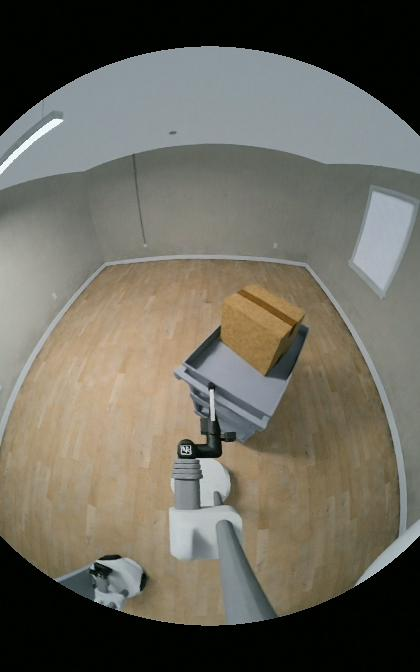

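>>> move:
  r2: {"base":{"rotate_rad":0.16},"pace":"slow"}
  blocking: false

>>> wait:
  seconds: 3

>>> move:
  r2: {"base":{"translate_m":-0.59,"strafe_m":0.13},"contact_limits":{"translate_m":0.5}}
  blocking: false

>>> wait:
  seconds: 6
  cameras: ["r2_head_camera","r2_head_right_camera","r1_head_right_camera"]

Scene clock: 367.80 s.
move: r2 moving
r1: as last shown
r1.base_tilt: forward=-1.6 right=+1.2
r1.lidar_m: 1.62 2.99 2.12 2.01 0.25 0.26 0.59 1.29 1.38 2.70 2.77 0.96
r1.motor_effort: lift_m=+20(20) arm_m=+4(5) wheel_0=-6(7) wheel_1=+7(7) wheel_2=-1(2)
r1.servo_current: wrist_yaw_rad=59(65) wrist_pitch_rad=46(46) wrist_roll_rad=59(59) gripper_m=46(46)
r1.contact_limits: translate_m 0.8
r1.wrist_depth_mm: - 133 132 - 418 253 188 / - 116 133 - 427 257 189 / - 114 138 - 433 258 191 / - 134 185 - 436 262 193 / 205 - - - 402 263 193 / 219 1229 193 1160 188 263 193 / 217 759 750 798 402 216 193
r2.base_odometry: x=-2.274 y=-0.922 heading=+0.489
r2.turned_by_wheels: +0.115
r2.turned_by_imu: +0.111
r2.base_tilt: forward=-0.6 right=+0.1
r2.lidar_m: 0.45 3.21 2.65 2.63 1.01 0.99 2.06 2.27 2.12 2.09 0.31 0.32
r2.base_status: rotate_rad moving
r2.joint_positions: lift_m=+0.688 arm_m=+0.000 wrist_yaw_rad=-0.012 wrist_pitch_rad=+0.004 wrist_roll_rad=+1.569 gripper_m=-0.034
r2.joint_status: not commanded
r2.measured_speeds: translate_m=+0.001 strafe_m=+0.000 rotate_rad=+0.315 lift_m=+0.000 arm_m=+0.000 wrist_yaw_rad=+0.000 wrist_pitch_rad=+0.000 wrist_roll_rad=+0.000
r2.motor_effort: lift_m=+20(21) arm_m=-4(4) wheel_0=-19(21) wheel_1=-7(10) wheel_2=-9(12)
r2.servo_current: wrist_yaw_rad=78(78) wrist_pitch_rad=39(46) wrist_roll_rad=39(52) gripper_m=104(104)
r2.hand_pose: x=+0.4583 y=-0.0907 z=+0.8648 quat_wxyz=(+0.708, +0.706, -0.003, -0.005) (m; r2's base frame)
r2.wrist_depth_mm: - 345 342 - - - - / - 394 394 - 145 - - / - - 473 - 164 - - / - - - 103 190 1464 500 / - - - 121 216 1576 462 / - - 184 154 181 1464 1138 / - - - - 349 1430 1118
pictures: none

Scene clock: 368.70 s.
earlier move: r2 done
r1.base_odometry: x=-2.253 y=-0.416 heading=-2.413
r1.turned_by_wheels: +0.000
r1.turned_by_imu: +0.000
r1.base_tilt: forward=-1.6 right=+1.2
r1.lidar_m: 1.61 3.00 2.13 2.02 0.25 0.27 0.57 1.28 1.37 2.69 2.76 0.96
r1.base_status: not commanded
r1.joint_positions: lift_m=+0.124 arm_m=+0.000 wrist_yaw_rad=+3.196 wrist_pitch_rad=+0.002 wrist_roll_rad=+0.000 gripper_m=+0.056
r1.joint_status: not commanded
r1.measured_speeds: all 0
r1.motor_effort: lift_m=+19(20) arm_m=+5(5) wheel_0=-6(7) wheel_1=+7(7) wheel_2=-1(2)
r1.servo_current: wrist_yaw_rad=52(65) wrist_pitch_rad=39(46) wrist_roll_rad=52(65) gripper_m=39(46)
r1.contact_limits: translate_m 0.8
r1.hand_pose: x=-0.1219 y=+0.0715 z=+0.3019 quat_wxyz=(-0.027, -0.001, +0.000, +1.000) (m; r1's base frame)
r1.wrist_depth_mm: - 133 132 - 421 253 187 / - 116 132 - 430 257 190 / - 114 138 - 436 259 191 / - 134 185 - 436 260 193 / 206 - - - 399 260 193 / 220 1229 194 1182 187 264 193 / 217 750 750 788 402 217 193
r2.base_odometry: x=-2.274 y=-0.922 heading=+0.534
r2.turned_by_wheels: +0.045
r2.turned_by_imu: +0.044
r2.base_tilt: forward=-0.7 right=+0.1
r2.lidar_m: 0.44 3.09 2.61 2.62 1.02 0.98 2.08 2.33 2.11 2.11 0.26 0.31
r2.base_status: done
r2.joint_positions: lift_m=+0.688 arm_m=+0.000 wrist_yaw_rad=+0.003 wrist_pitch_rad=+0.004 wrist_roll_rad=+1.569 gripper_m=-0.034
r2.joint_status: not commanded
r2.measured_speeds: all 0
r2.motor_effort: lift_m=+21(21) arm_m=-4(4) wheel_0=+3(21) wheel_1=-3(10) wheel_2=+0(12)
r2.servo_current: wrist_yaw_rad=46(78) wrist_pitch_rad=46(46) wrist_roll_rad=39(59) gripper_m=98(104)
r2.hand_pose: x=+0.4596 y=-0.0866 z=+0.8648 quat_wxyz=(+0.708, +0.706, +0.002, +0.000) (m; r2's base frame)
r2.wrist_depth_mm: - 345 - - - - - / - 410 - - - - - / - - - - - - 500 / - - - - - 1430 466 / - - - - - 1576 1182 / - - 183 112 176 355 364 / - - - - - 1576 1098
wait: 0.90 of 3 s (r2 has come to rest)
pictures: none

Scene clock: 369.20 s.
move: r2 moving
r1: as last shown
r1.base_tilt: forward=-1.6 right=+1.3
r1.lidar_m: 1.58 3.02 2.12 2.04 0.25 0.25 0.58 1.30 1.38 2.70 2.78 0.95
r1.servo_current: wrist_yaw_rad=33(65) wrist_pitch_rad=46(52) wrist_roll_rad=52(52) gripper_m=39(52)
r1.contact_limits: translate_m 0.8
r1.wrist_depth_mm: - 133 133 - 418 254 188 / - 116 132 - 427 255 190 / - 114 138 - 436 257 191 / - 134 185 - 439 260 192 / 204 - - - 397 262 193 / 219 1229 194 1182 187 263 193 / 219 759 750 798 397 216 193
r2.base_odometry: x=-2.305 y=-0.932 heading=+0.533
r2.turned_by_wheels: -0.001
r2.turned_by_imu: -0.001
r2.base_tilt: forward=-0.6 right=+0.1
r2.lidar_m: 0.45 3.11 2.63 2.63 0.97 0.96 2.03 2.29 2.12 2.12 0.30 0.33
r2.base_status: translate_m moving; strafe_m moving
r2.joint_positions: lift_m=+0.688 arm_m=+0.000 wrist_yaw_rad=+0.000 wrist_pitch_rad=+0.004 wrist_roll_rad=+1.569 gripper_m=-0.034
r2.joint_status: not commanded
r2.measured_speeds: translate_m=-0.122 strafe_m=+0.027 rotate_rad=-0.005 lift_m=+0.000 arm_m=+0.000 wrist_yaw_rad=-0.023 wrist_pitch_rad=+0.000 wrist_roll_rad=+0.000
r2.motor_effort: lift_m=+20(21) arm_m=-4(4) wheel_0=-17(17) wheel_1=-8(8) wheel_2=+14(15)
r2.servo_current: wrist_yaw_rad=52(52) wrist_pitch_rad=46(46) wrist_roll_rad=39(65) gripper_m=104(104)
r2.contact_limits: translate_m 0.5
r2.hand_pose: x=+0.4593 y=-0.0875 z=+0.8648 quat_wxyz=(+0.708, +0.706, +0.001, -0.002) (m; r2's base frame)
r2.wrist_depth_mm: - 345 336 - - - - / - 399 421 - - - - / - - - - - - 521 / - - - - - 1366 480 / - - - - 218 1576 1160 / - - 184 132 177 1397 355 / - - - - - 1576 1118
pictures: none

Scene clock: 372.17 s.
earlier move: r2 done
r1.base_odometry: x=-2.253 y=-0.416 heading=-2.413
r1.turned_by_wheels: +0.000
r1.turned_by_imu: +0.000
r1.base_tilt: forward=-1.6 right=+1.3
r1.lidar_m: 4.80 3.00 2.14 2.03 0.25 0.25 0.58 1.28 1.37 2.70 0.54 0.54
r1.base_status: not commanded
r1.joint_positions: lift_m=+0.124 arm_m=+0.000 wrist_yaw_rad=+3.196 wrist_pitch_rad=+0.002 wrist_roll_rad=+0.000 gripper_m=+0.056
r1.joint_status: not commanded
r1.measured_speeds: all 0
r1.motor_effort: lift_m=+19(20) arm_m=+5(5) wheel_0=-6(7) wheel_1=+7(8) wheel_2=-1(2)
r1.servo_current: wrist_yaw_rad=46(72) wrist_pitch_rad=33(52) wrist_roll_rad=52(65) gripper_m=46(52)
r1.contact_limits: translate_m 0.8
r1.hand_pose: x=-0.1219 y=+0.0715 z=+0.3019 quat_wxyz=(-0.027, -0.001, +0.000, +1.000) (m; r1's base frame)
r1.wrist_depth_mm: - 133 133 - 415 253 189 / - 116 132 - 430 257 190 / - 114 138 - 436 259 192 / - 134 185 - 436 259 192 / 204 - - - 399 260 193 / 220 1205 194 1182 187 263 194 / 218 741 750 809 402 216 193
r2.base_odometry: x=-2.848 y=-1.110 heading=+0.534
r2.turned_by_wheels: +0.001
r2.turned_by_imu: +0.002
r2.base_tilt: forward=-0.6 right=+0.1
r2.lidar_m: 0.44 3.12 2.64 0.55 0.53 1.44 1.45 1.66 2.09 2.09 0.41 0.38
r2.base_status: done
r2.joint_positions: lift_m=+0.688 arm_m=+0.000 wrist_yaw_rad=+0.002 wrist_pitch_rad=+0.004 wrist_roll_rad=+1.569 gripper_m=-0.034
r2.joint_status: not commanded
r2.measured_speeds: all 0
r2.motor_effort: lift_m=+20(21) arm_m=-4(4) wheel_0=-1(18) wheel_1=-4(9) wheel_2=+4(18)
r2.servo_current: wrist_yaw_rad=33(59) wrist_pitch_rad=39(52) wrist_roll_rad=39(65) gripper_m=98(111)
r2.contact_limits: translate_m 0.5
r2.hand_pose: x=+0.4595 y=-0.0868 z=+0.8648 quat_wxyz=(+0.708, +0.706, +0.002, -0.001) (m; r2's base frame)
r2.wrist_depth_mm: - 347 347 112 167 - - / - 382 382 121 179 - - / - 430 424 128 191 - - / - - 473 138 206 - - / - - - 151 222 1661 517 / - - 186 165 178 1537 477 / - - - - - 1576 1138
wait: 2.97 of 6 s (r2 has come to rest)
pictures: r1_head_right_camera, r2_head_camera, r2_head_right_camera
Images, in order (width x height): r1_head_right_camera 420x672, r2_head_camera 420x560, r2_head_right_camera 420x672.

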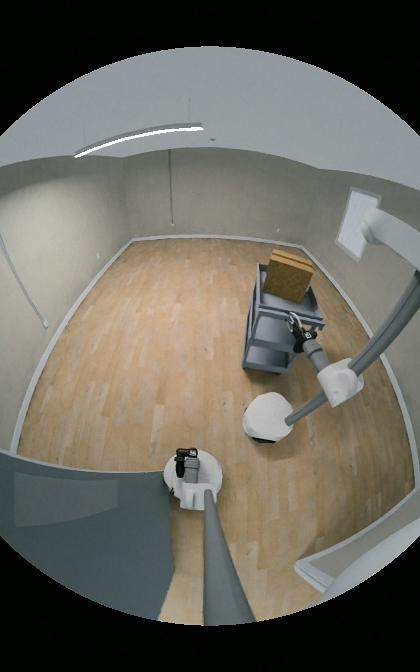

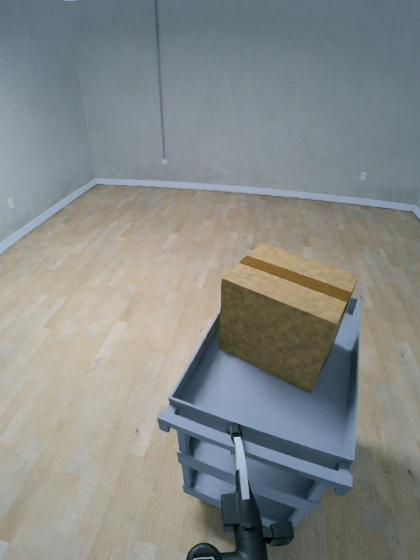

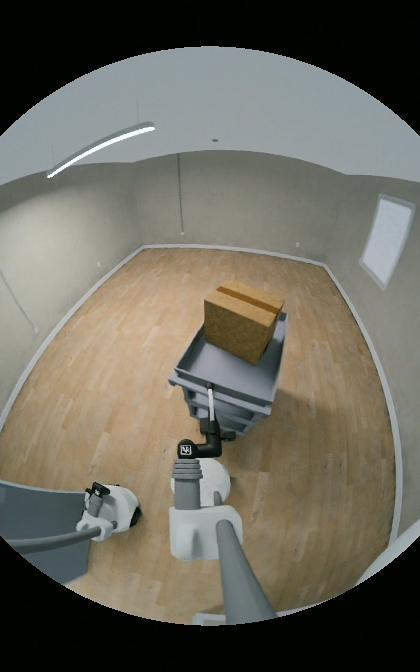

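>>> move:
  r2: {"base":{"translate_m":-0.5,"strafe_m":0.19},"contact_limits":{"translate_m":0.4}}
  blocking: false

>>> wait:
  seconds: 6
  cameras: ["r2_head_camera","r2_head_right_camera","r2_head_left_camera","r1_head_right_camera"]

Scene clock: 383.40 s.
move: r2 moving
r1: as last shown
r1.lidar_m: 4.81 3.02 2.15 2.04 0.25 0.26 0.59 1.28 1.39 2.70 0.51 0.55
r1.motor_effort: lift_m=+20(20) arm_m=+5(5) wheel_0=-6(7) wheel_1=+7(7) wheel_2=-1(2)
r1.servo_current: wrist_yaw_rad=46(78) wrist_pitch_rad=46(46) wrist_roll_rad=39(65) gripper_m=46(46)
r1.contact_limits: translate_m 0.8
r1.wrist_depth_mm: - 133 133 - 415 253 189 / - 116 133 - 427 255 190 / - 114 138 - 433 259 191 / - 134 185 - 436 260 192 / 205 - - - 399 263 193 / 220 1205 193 1182 188 263 194 / 218 759 759 798 402 217 194
r2.base_odometry: x=-2.881 y=-1.115 heading=+0.533
r2.turned_by_wheels: +0.000
r2.turned_by_imu: +0.000
r2.base_tilt: forward=-0.7 right=+0.1
r2.lidar_m: 0.42 3.14 2.66 0.54 0.50 1.46 1.40 1.63 2.12 2.10 0.43 0.38
r2.base_status: translate_m moving; strafe_m moving
r2.joint_positions: lift_m=+0.688 arm_m=+0.000 wrist_yaw_rad=+0.002 wrist_pitch_rad=+0.004 wrist_roll_rad=+1.569 gripper_m=-0.034
r2.joint_status: not commanded
r2.measured_speeds: translate_m=-0.121 strafe_m=+0.045 rotate_rad=-0.002 lift_m=+0.000 arm_m=+0.000 wrist_yaw_rad=-0.004 wrist_pitch_rad=+0.000 wrist_roll_rad=+0.000
r2.motor_effort: lift_m=+20(21) arm_m=-4(4) wheel_0=-12(13) wheel_1=-5(9) wheel_2=+14(16)
r2.servo_current: wrist_yaw_rad=39(59) wrist_pitch_rad=52(52) wrist_roll_rad=59(65) gripper_m=104(104)
r2.contact_limits: translate_m 0.4
r2.hand_pose: x=+0.4595 y=-0.0868 z=+0.8648 quat_wxyz=(+0.708, +0.706, +0.002, -0.001) (m; r2's base frame)
r2.wrist_depth_mm: - 355 351 118 175 - - / - 382 387 125 184 - - / - 430 427 133 196 - - / - 492 469 144 208 - - / - - - 154 224 1661 - / - - 184 167 178 1464 484 / - - - - - 1537 1182
pictures: none

Scene clock: 386.10 s.
earlier move: r2 done
r1.base_odometry: x=-2.253 y=-0.416 heading=-2.413
r1.turned_by_wheels: +0.000
r1.turned_by_imu: +0.000
r1.base_tilt: forward=-1.6 right=+1.3
r1.lidar_m: 0.89 3.01 2.12 2.04 0.25 0.26 0.60 1.26 0.34 0.28 0.46 0.43
r1.base_status: not commanded
r1.joint_positions: lift_m=+0.124 arm_m=+0.000 wrist_yaw_rad=+3.196 wrist_pitch_rad=+0.002 wrist_roll_rad=+0.000 gripper_m=+0.056
r1.joint_status: not commanded
r1.measured_speeds: all 0
r1.motor_effort: lift_m=+19(20) arm_m=+4(5) wheel_0=-6(7) wheel_1=+7(8) wheel_2=-1(2)
r1.servo_current: wrist_yaw_rad=52(78) wrist_pitch_rad=46(52) wrist_roll_rad=26(65) gripper_m=39(52)
r1.contact_limits: translate_m 0.8
r1.hand_pose: x=-0.1219 y=+0.0715 z=+0.3019 quat_wxyz=(-0.027, -0.001, +0.000, +1.000) (m; r1's base frame)
r1.wrist_depth_mm: - 132 133 - 418 253 189 / - 116 133 - 427 256 190 / - 114 138 - 433 258 191 / - 134 185 - 439 262 193 / 206 - - - 399 262 194 / 219 1205 194 1160 188 262 194 / 218 750 750 798 399 216 193
r2.base_odometry: x=-3.376 y=-1.200 heading=+0.533
r2.turned_by_wheels: +0.000
r2.turned_by_imu: -0.002
r2.base_tilt: forward=-0.6 right=+0.1
r2.lidar_m: 0.40 3.06 0.33 0.35 0.80 3.86 0.97 1.06 1.75 2.15 2.51 0.42
r2.base_status: done
r2.joint_positions: lift_m=+0.688 arm_m=+0.000 wrist_yaw_rad=-0.004 wrist_pitch_rad=+0.004 wrist_roll_rad=+1.569 gripper_m=-0.034
r2.joint_status: not commanded
r2.measured_speeds: all 0
r2.motor_effort: lift_m=+20(21) arm_m=-4(4) wheel_0=-3(20) wheel_1=-3(9) wheel_2=+3(16)
r2.servo_current: wrist_yaw_rad=52(65) wrist_pitch_rad=46(52) wrist_roll_rad=59(65) gripper_m=98(111)
r2.contact_limits: translate_m 0.4
r2.hand_pose: x=+0.4590 y=-0.0886 z=+0.8648 quat_wxyz=(+0.708, +0.706, +0.000, -0.003) (m; r2's base frame)
r2.wrist_depth_mm: - - - 156 213 1464 - / - - 415 159 217 809 - / - 427 424 162 220 809 - / - 452 445 164 224 820 - / - 480 473 168 229 - - / - - 184 170 179 559 - / - - - - 236 1576 459
wait: 2.70 of 6 s (r2 has come to rest)
pictures: r1_head_right_camera, r2_head_camera, r2_head_left_camera, r2_head_right_camera
Images, in order (width x height): r1_head_right_camera 420x672, r2_head_camera 420x560, r2_head_left_camera 420x672, r2_head_right_camera 420x672.

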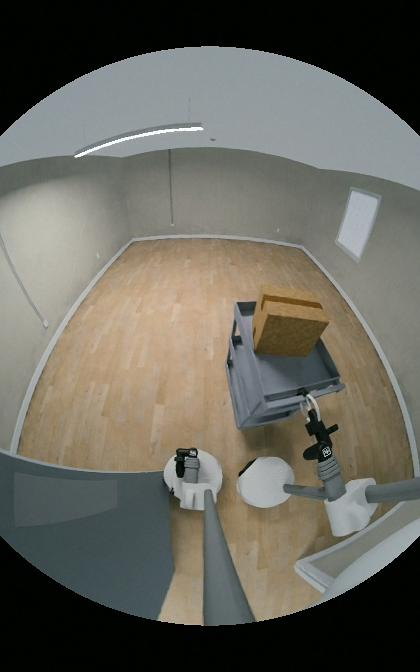

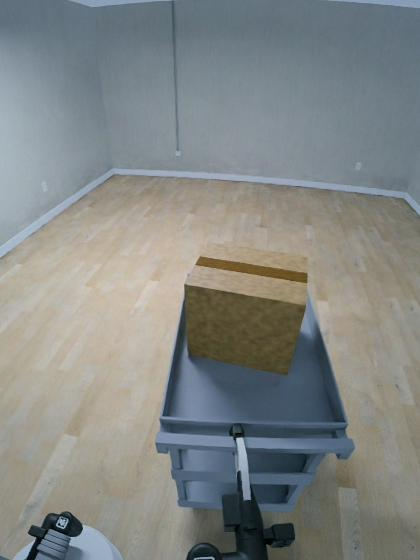

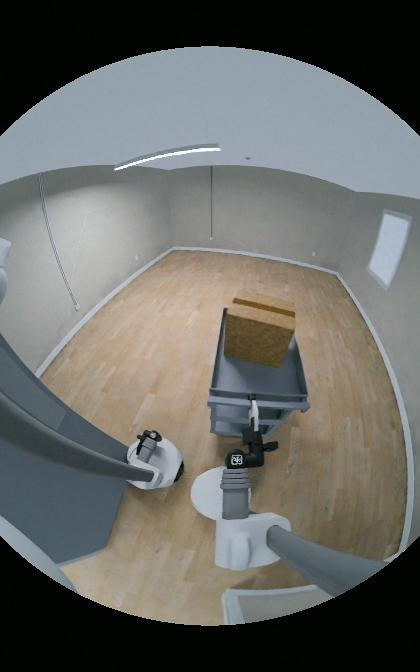

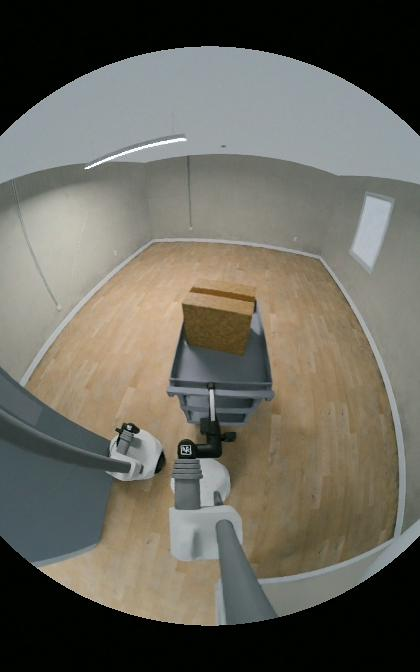

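>>> move:
  r2: {"base":{"translate_m":-0.476,"strafe_m":0.18},"contact_limits":{"translate_m":0.4}}
  blocking: false

>>> wait:
  seconds: 6
  cameras: ["r2_head_camera","r2_head_right_camera","r2_head_left_camera"]

Scene clock: 395.10 s.
move: r2 moving
r1: as last shown
r1.lidar_m: 0.87 3.01 2.14 2.03 0.25 0.26 0.59 1.28 0.32 0.31 0.42 0.43
r1.motor_effort: lift_m=+19(20) arm_m=+4(5) wheel_0=-6(7) wheel_1=+7(7) wheel_2=-1(2)
r1.servo_current: wrist_yaw_rad=46(59) wrist_pitch_rad=46(52) wrist_roll_rad=46(59) gripper_m=46(46)
r1.contact_limits: translate_m 0.8
r1.wrist_depth_mm: - 133 133 - 421 254 188 / - 116 133 - 427 256 189 / - 114 138 - 433 258 191 / - 134 185 - 439 260 192 / 206 - - - 394 262 194 / 220 1205 195 1205 188 262 193 / 218 750 741 788 402 216 193
r2.base_odometry: x=-3.408 y=-1.206 heading=+0.533
r2.turned_by_wheels: +0.000
r2.turned_by_imu: +0.000
r2.base_tilt: forward=-0.7 right=+0.1
r2.lidar_m: 0.38 0.40 0.31 0.34 0.79 3.85 0.92 0.98 1.72 2.18 2.51 0.42
r2.base_status: translate_m moving; strafe_m moving
r2.joint_positions: lift_m=+0.688 arm_m=+0.000 wrist_yaw_rad=-0.003 wrist_pitch_rad=+0.004 wrist_roll_rad=+1.569 gripper_m=-0.034
r2.joint_status: not commanded
r2.measured_speeds: translate_m=-0.121 strafe_m=+0.044 rotate_rad=-0.008 lift_m=+0.000 arm_m=+0.000 wrist_yaw_rad=+0.000 wrist_pitch_rad=+0.000 wrist_roll_rad=+0.000
r2.motor_effort: lift_m=+20(21) arm_m=-4(4) wheel_0=-10(16) wheel_1=-6(9) wheel_2=+14(16)
r2.servo_current: wrist_yaw_rad=52(59) wrist_pitch_rad=39(46) wrist_roll_rad=46(59) gripper_m=111(111)
r2.contact_limits: translate_m 0.4
r2.hand_pose: x=+0.4591 y=-0.0883 z=+0.8648 quat_wxyz=(+0.708, +0.706, +0.000, -0.002) (m; r2's base frame)
r2.wrist_depth_mm: - - - 157 216 1537 - / - - 452 160 220 798 - / - 427 424 163 222 798 - / - 455 445 165 226 831 - / - 480 469 168 229 - - / - - 183 170 178 - - / - - - - 236 1576 466
pictures: none

Scene clock: 397.70 s.
earlier move: r2 done
r1.base_odometry: x=-2.253 y=-0.416 heading=-2.413
r1.turned_by_wheels: +0.000
r1.turned_by_imu: +0.000
r1.base_tilt: forward=-1.6 right=+1.3
r1.lidar_m: 0.38 2.98 2.13 2.03 0.25 0.25 0.59 0.52 0.25 0.25 0.25 0.25
r1.base_status: not commanded
r1.joint_positions: lift_m=+0.124 arm_m=+0.000 wrist_yaw_rad=+3.196 wrist_pitch_rad=+0.002 wrist_roll_rad=+0.000 gripper_m=+0.056
r1.joint_status: not commanded
r1.measured_speeds: all 0
r1.motor_effort: lift_m=+19(20) arm_m=+4(5) wheel_0=-2(7) wheel_1=+3(7) wheel_2=+0(12)
r1.servo_current: wrist_yaw_rad=52(65) wrist_pitch_rad=39(52) wrist_roll_rad=52(78) gripper_m=33(46)
r1.contact_limits: translate_m 0.8
r1.hand_pose: x=-0.1219 y=+0.0715 z=+0.3019 quat_wxyz=(-0.027, -0.001, +0.000, +1.000) (m; r1's base frame)
r1.wrist_depth_mm: - 132 132 - 415 252 188 / - 112 133 - 424 256 189 / - 114 138 - 430 257 191 / - 134 186 - 436 259 191 / 205 1708 - - 439 260 193 / 220 683 193 1182 187 263 193 / 217 164 741 788 399 216 193
r2.base_odometry: x=-3.877 y=-1.287 heading=+0.532
r2.turned_by_wheels: +0.000
r2.turned_by_imu: -0.001
r2.base_tilt: forward=-0.7 right=+0.0
r2.lidar_m: 0.38 0.50 0.60 0.60 0.68 3.37 3.35 0.54 0.82 2.23 2.54 0.43
r2.base_status: done
r2.joint_positions: lift_m=+0.688 arm_m=+0.000 wrist_yaw_rad=-0.005 wrist_pitch_rad=+0.004 wrist_roll_rad=+1.569 gripper_m=-0.034
r2.joint_status: not commanded
r2.measured_speeds: all 0
r2.motor_effort: lift_m=+20(21) arm_m=-4(4) wheel_0=-6(16) wheel_1=-4(9) wheel_2=-1(17)
r2.servo_current: wrist_yaw_rad=52(59) wrist_pitch_rad=46(52) wrist_roll_rad=39(65) gripper_m=98(111)
r2.contact_limits: translate_m 0.4
r2.hand_pose: x=+0.4588 y=-0.0890 z=+0.8648 quat_wxyz=(+0.708, +0.706, -0.001, -0.003) (m; r2's base frame)
r2.wrist_depth_mm: - - - 176 238 1661 - / - - - 176 236 798 - / - 439 433 174 235 831 - / - 452 445 233 233 831 - / - 466 459 172 231 831 - / - - 184 171 179 - - / - - - - 229 1499 -
wait: 2.60 of 6 s (r2 has come to rest)
pictures: r2_head_camera, r2_head_left_camera, r2_head_right_camera
Images, in order (width x height): r2_head_camera 420x560, r2_head_left_camera 420x672, r2_head_right_camera 420x672.

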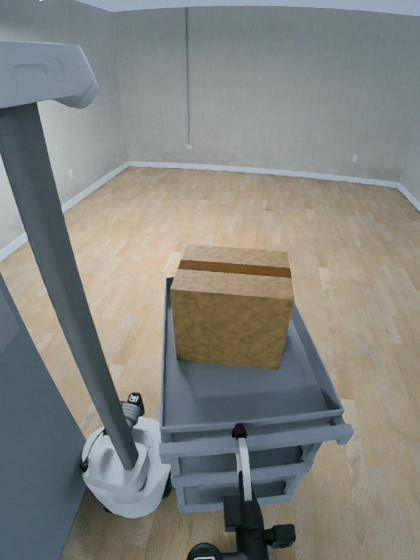

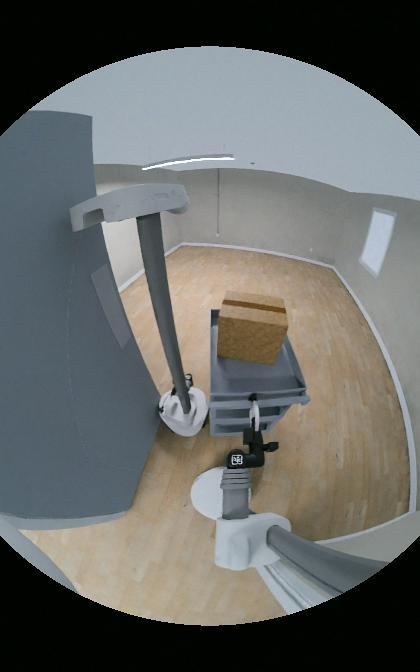

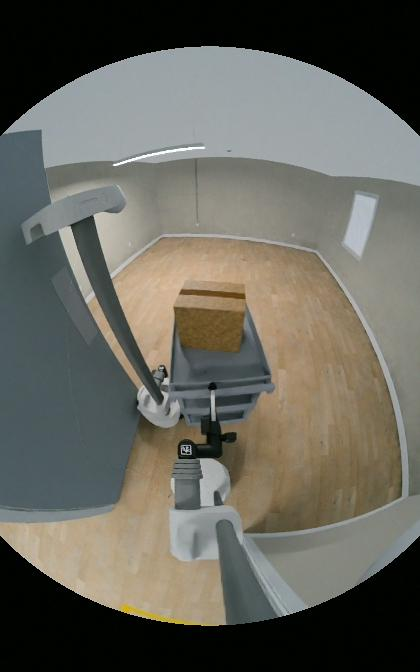

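>>> move:
  r2: {"base":{"translate_m":-0.55,"strafe_m":0.05},"contact_limits":{"translate_m":0.4}}
  blocking: false

>>> wait:
  seconds: 6
  cameras: ["r2_head_camera","r2_head_right_camera","r2_head_left_camera"]

Scene clock: 404.47 s.
move: r2 moving
r1: as last shown
r1.lidar_m: 0.41 3.02 2.12 2.02 0.25 0.25 0.62 0.54 0.25 0.25 0.25 0.25
r1.motor_effort: lift_m=+19(20) arm_m=+4(4) wheel_0=-2(3) wheel_1=+3(3) wheel_2=+0(0)
r1.servo_current: wrist_yaw_rad=46(59) wrist_pitch_rad=39(46) wrist_roll_rad=52(52) gripper_m=33(46)
r1.contact_limits: translate_m 0.8
r1.wrist_depth_mm: - 132 133 - 413 253 187 / - 111 132 - 421 256 190 / - 114 138 - 433 257 191 / - 134 186 - 436 259 191 / 205 820 - - 436 260 194 / 213 699 194 1182 188 262 193 / 217 164 750 798 402 216 193
r2.base_odometry: x=-3.905 y=-1.300 heading=+0.532
r2.turned_by_wheels: +0.000
r2.turned_by_imu: +0.000
r2.base_tilt: forward=-0.6 right=+0.1
r2.lidar_m: 0.38 0.53 0.62 0.61 0.71 3.34 3.32 0.53 0.74 2.20 2.52 0.43
r2.base_status: translate_m moving; strafe_m moving
r2.joint_positions: lift_m=+0.688 arm_m=+0.000 wrist_yaw_rad=-0.003 wrist_pitch_rad=+0.004 wrist_roll_rad=+1.569 gripper_m=-0.034
r2.joint_status: not commanded
r2.measured_speeds: translate_m=-0.121 strafe_m=+0.012 rotate_rad=+0.001 lift_m=+0.000 arm_m=+0.000 wrist_yaw_rad=+0.014 wrist_pitch_rad=+0.000 wrist_roll_rad=+0.000
r2.motor_effort: lift_m=+20(21) arm_m=-4(4) wheel_0=-11(16) wheel_1=-8(10) wheel_2=+14(17)
r2.servo_current: wrist_yaw_rad=46(59) wrist_pitch_rad=39(46) wrist_roll_rad=39(65) gripper_m=111(111)
r2.contact_limits: translate_m 0.4
r2.hand_pose: x=+0.4590 y=-0.0883 z=+0.8648 quat_wxyz=(+0.708, +0.706, +0.000, -0.002) (m; r2's base frame)
r2.wrist_depth_mm: - - - 170 231 1618 - / - - - 170 229 750 - / - 433 433 171 232 831 - / - 449 449 231 232 831 - / - 469 466 171 231 831 - / - - 185 171 179 - - / - - - - 233 1464 473
pictures: none

Scene clock: 407.30 s.
earlier move: r2 done
r1.base_odometry: x=-2.253 y=-0.416 heading=-2.413
r1.turned_by_wheels: +0.000
r1.turned_by_imu: +0.000
r1.base_tilt: forward=-1.6 right=+1.3
r1.lidar_m: 4.79 3.03 2.15 2.02 0.25 0.27 0.62 0.55 0.44 0.42 2.76 3.72
r1.base_status: not commanded
r1.joint_positions: lift_m=+0.124 arm_m=+0.000 wrist_yaw_rad=+3.196 wrist_pitch_rad=+0.002 wrist_roll_rad=+0.000 gripper_m=+0.056
r1.joint_status: not commanded
r1.measured_speeds: all 0
r1.motor_effort: lift_m=+19(20) arm_m=+4(4) wheel_0=-2(3) wheel_1=+3(4) wheel_2=+0(0)
r1.servo_current: wrist_yaw_rad=46(65) wrist_pitch_rad=46(52) wrist_roll_rad=39(72) gripper_m=33(46)
r1.contact_limits: translate_m 0.8
r1.hand_pose: x=-0.1219 y=+0.0715 z=+0.3019 quat_wxyz=(-0.027, -0.001, +0.000, +1.000) (m; r1's base frame)
r1.wrist_depth_mm: - 133 133 - 418 252 187 / - 111 132 - 424 257 190 / - 114 138 - 433 258 192 / - 134 186 - 433 262 192 / 206 1060 - - 439 260 193 / 213 1060 193 1160 187 260 193 / 218 750 759 798 399 216 193
r2.base_odometry: x=-4.376 y=-1.523 heading=+0.532
r2.turned_by_wheels: +0.000
r2.turned_by_imu: +0.002
r2.base_tilt: forward=-0.7 right=+0.1
r2.lidar_m: 0.43 0.84 0.67 0.72 2.97 2.83 2.81 2.54 0.28 0.25 0.42 0.38
r2.base_status: done
r2.joint_positions: lift_m=+0.688 arm_m=+0.000 wrist_yaw_rad=+0.003 wrist_pitch_rad=+0.004 wrist_roll_rad=+1.569 gripper_m=-0.034
r2.joint_status: not commanded
r2.measured_speeds: all 0
r2.motor_effort: lift_m=+20(21) arm_m=-4(4) wheel_0=-1(16) wheel_1=-3(10) wheel_2=+2(22)
r2.servo_current: wrist_yaw_rad=52(72) wrist_pitch_rad=46(52) wrist_roll_rad=52(65) gripper_m=104(111)
r2.contact_limits: translate_m 0.4
r2.hand_pose: x=+0.4596 y=-0.0866 z=+0.8648 quat_wxyz=(+0.708, +0.706, +0.002, +0.000) (m; r2's base frame)
r2.wrist_depth_mm: - 351 351 113 169 - - / - 379 387 121 180 - - / - 430 427 130 193 - - / - - 473 139 206 - - / - - - 153 223 1661 521 / 854 - 184 166 178 1098 477 / - 820 - - - 820 842
wait: 2.83 of 6 s (r2 has come to rest)
pictures: r2_head_camera, r2_head_left_camera, r2_head_right_camera
Images, in order (width x height): r2_head_camera 420x560, r2_head_left_camera 420x672, r2_head_right_camera 420x672.

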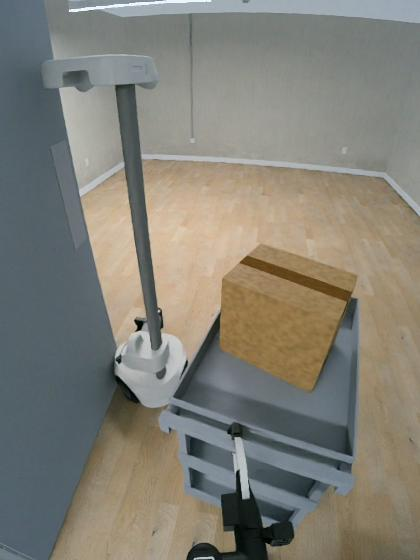

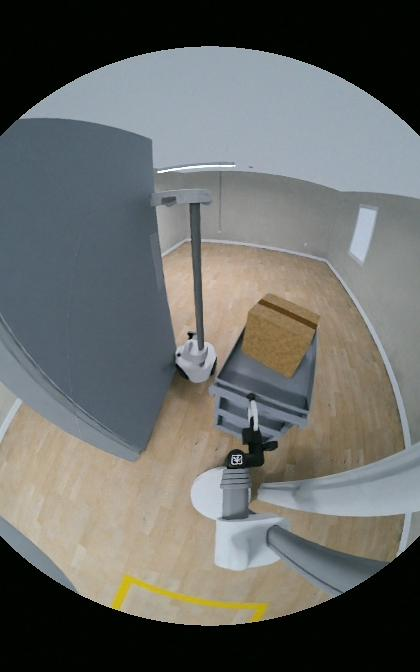

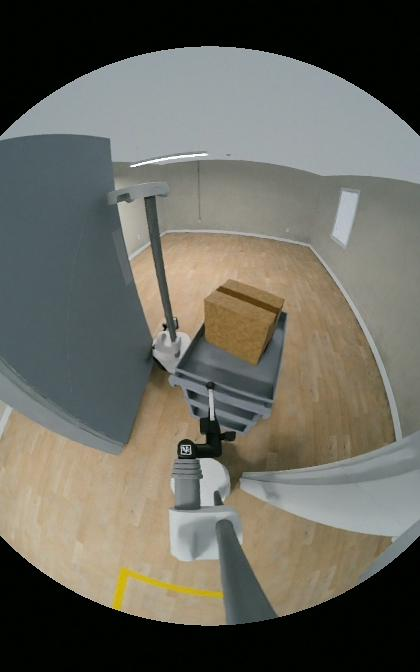

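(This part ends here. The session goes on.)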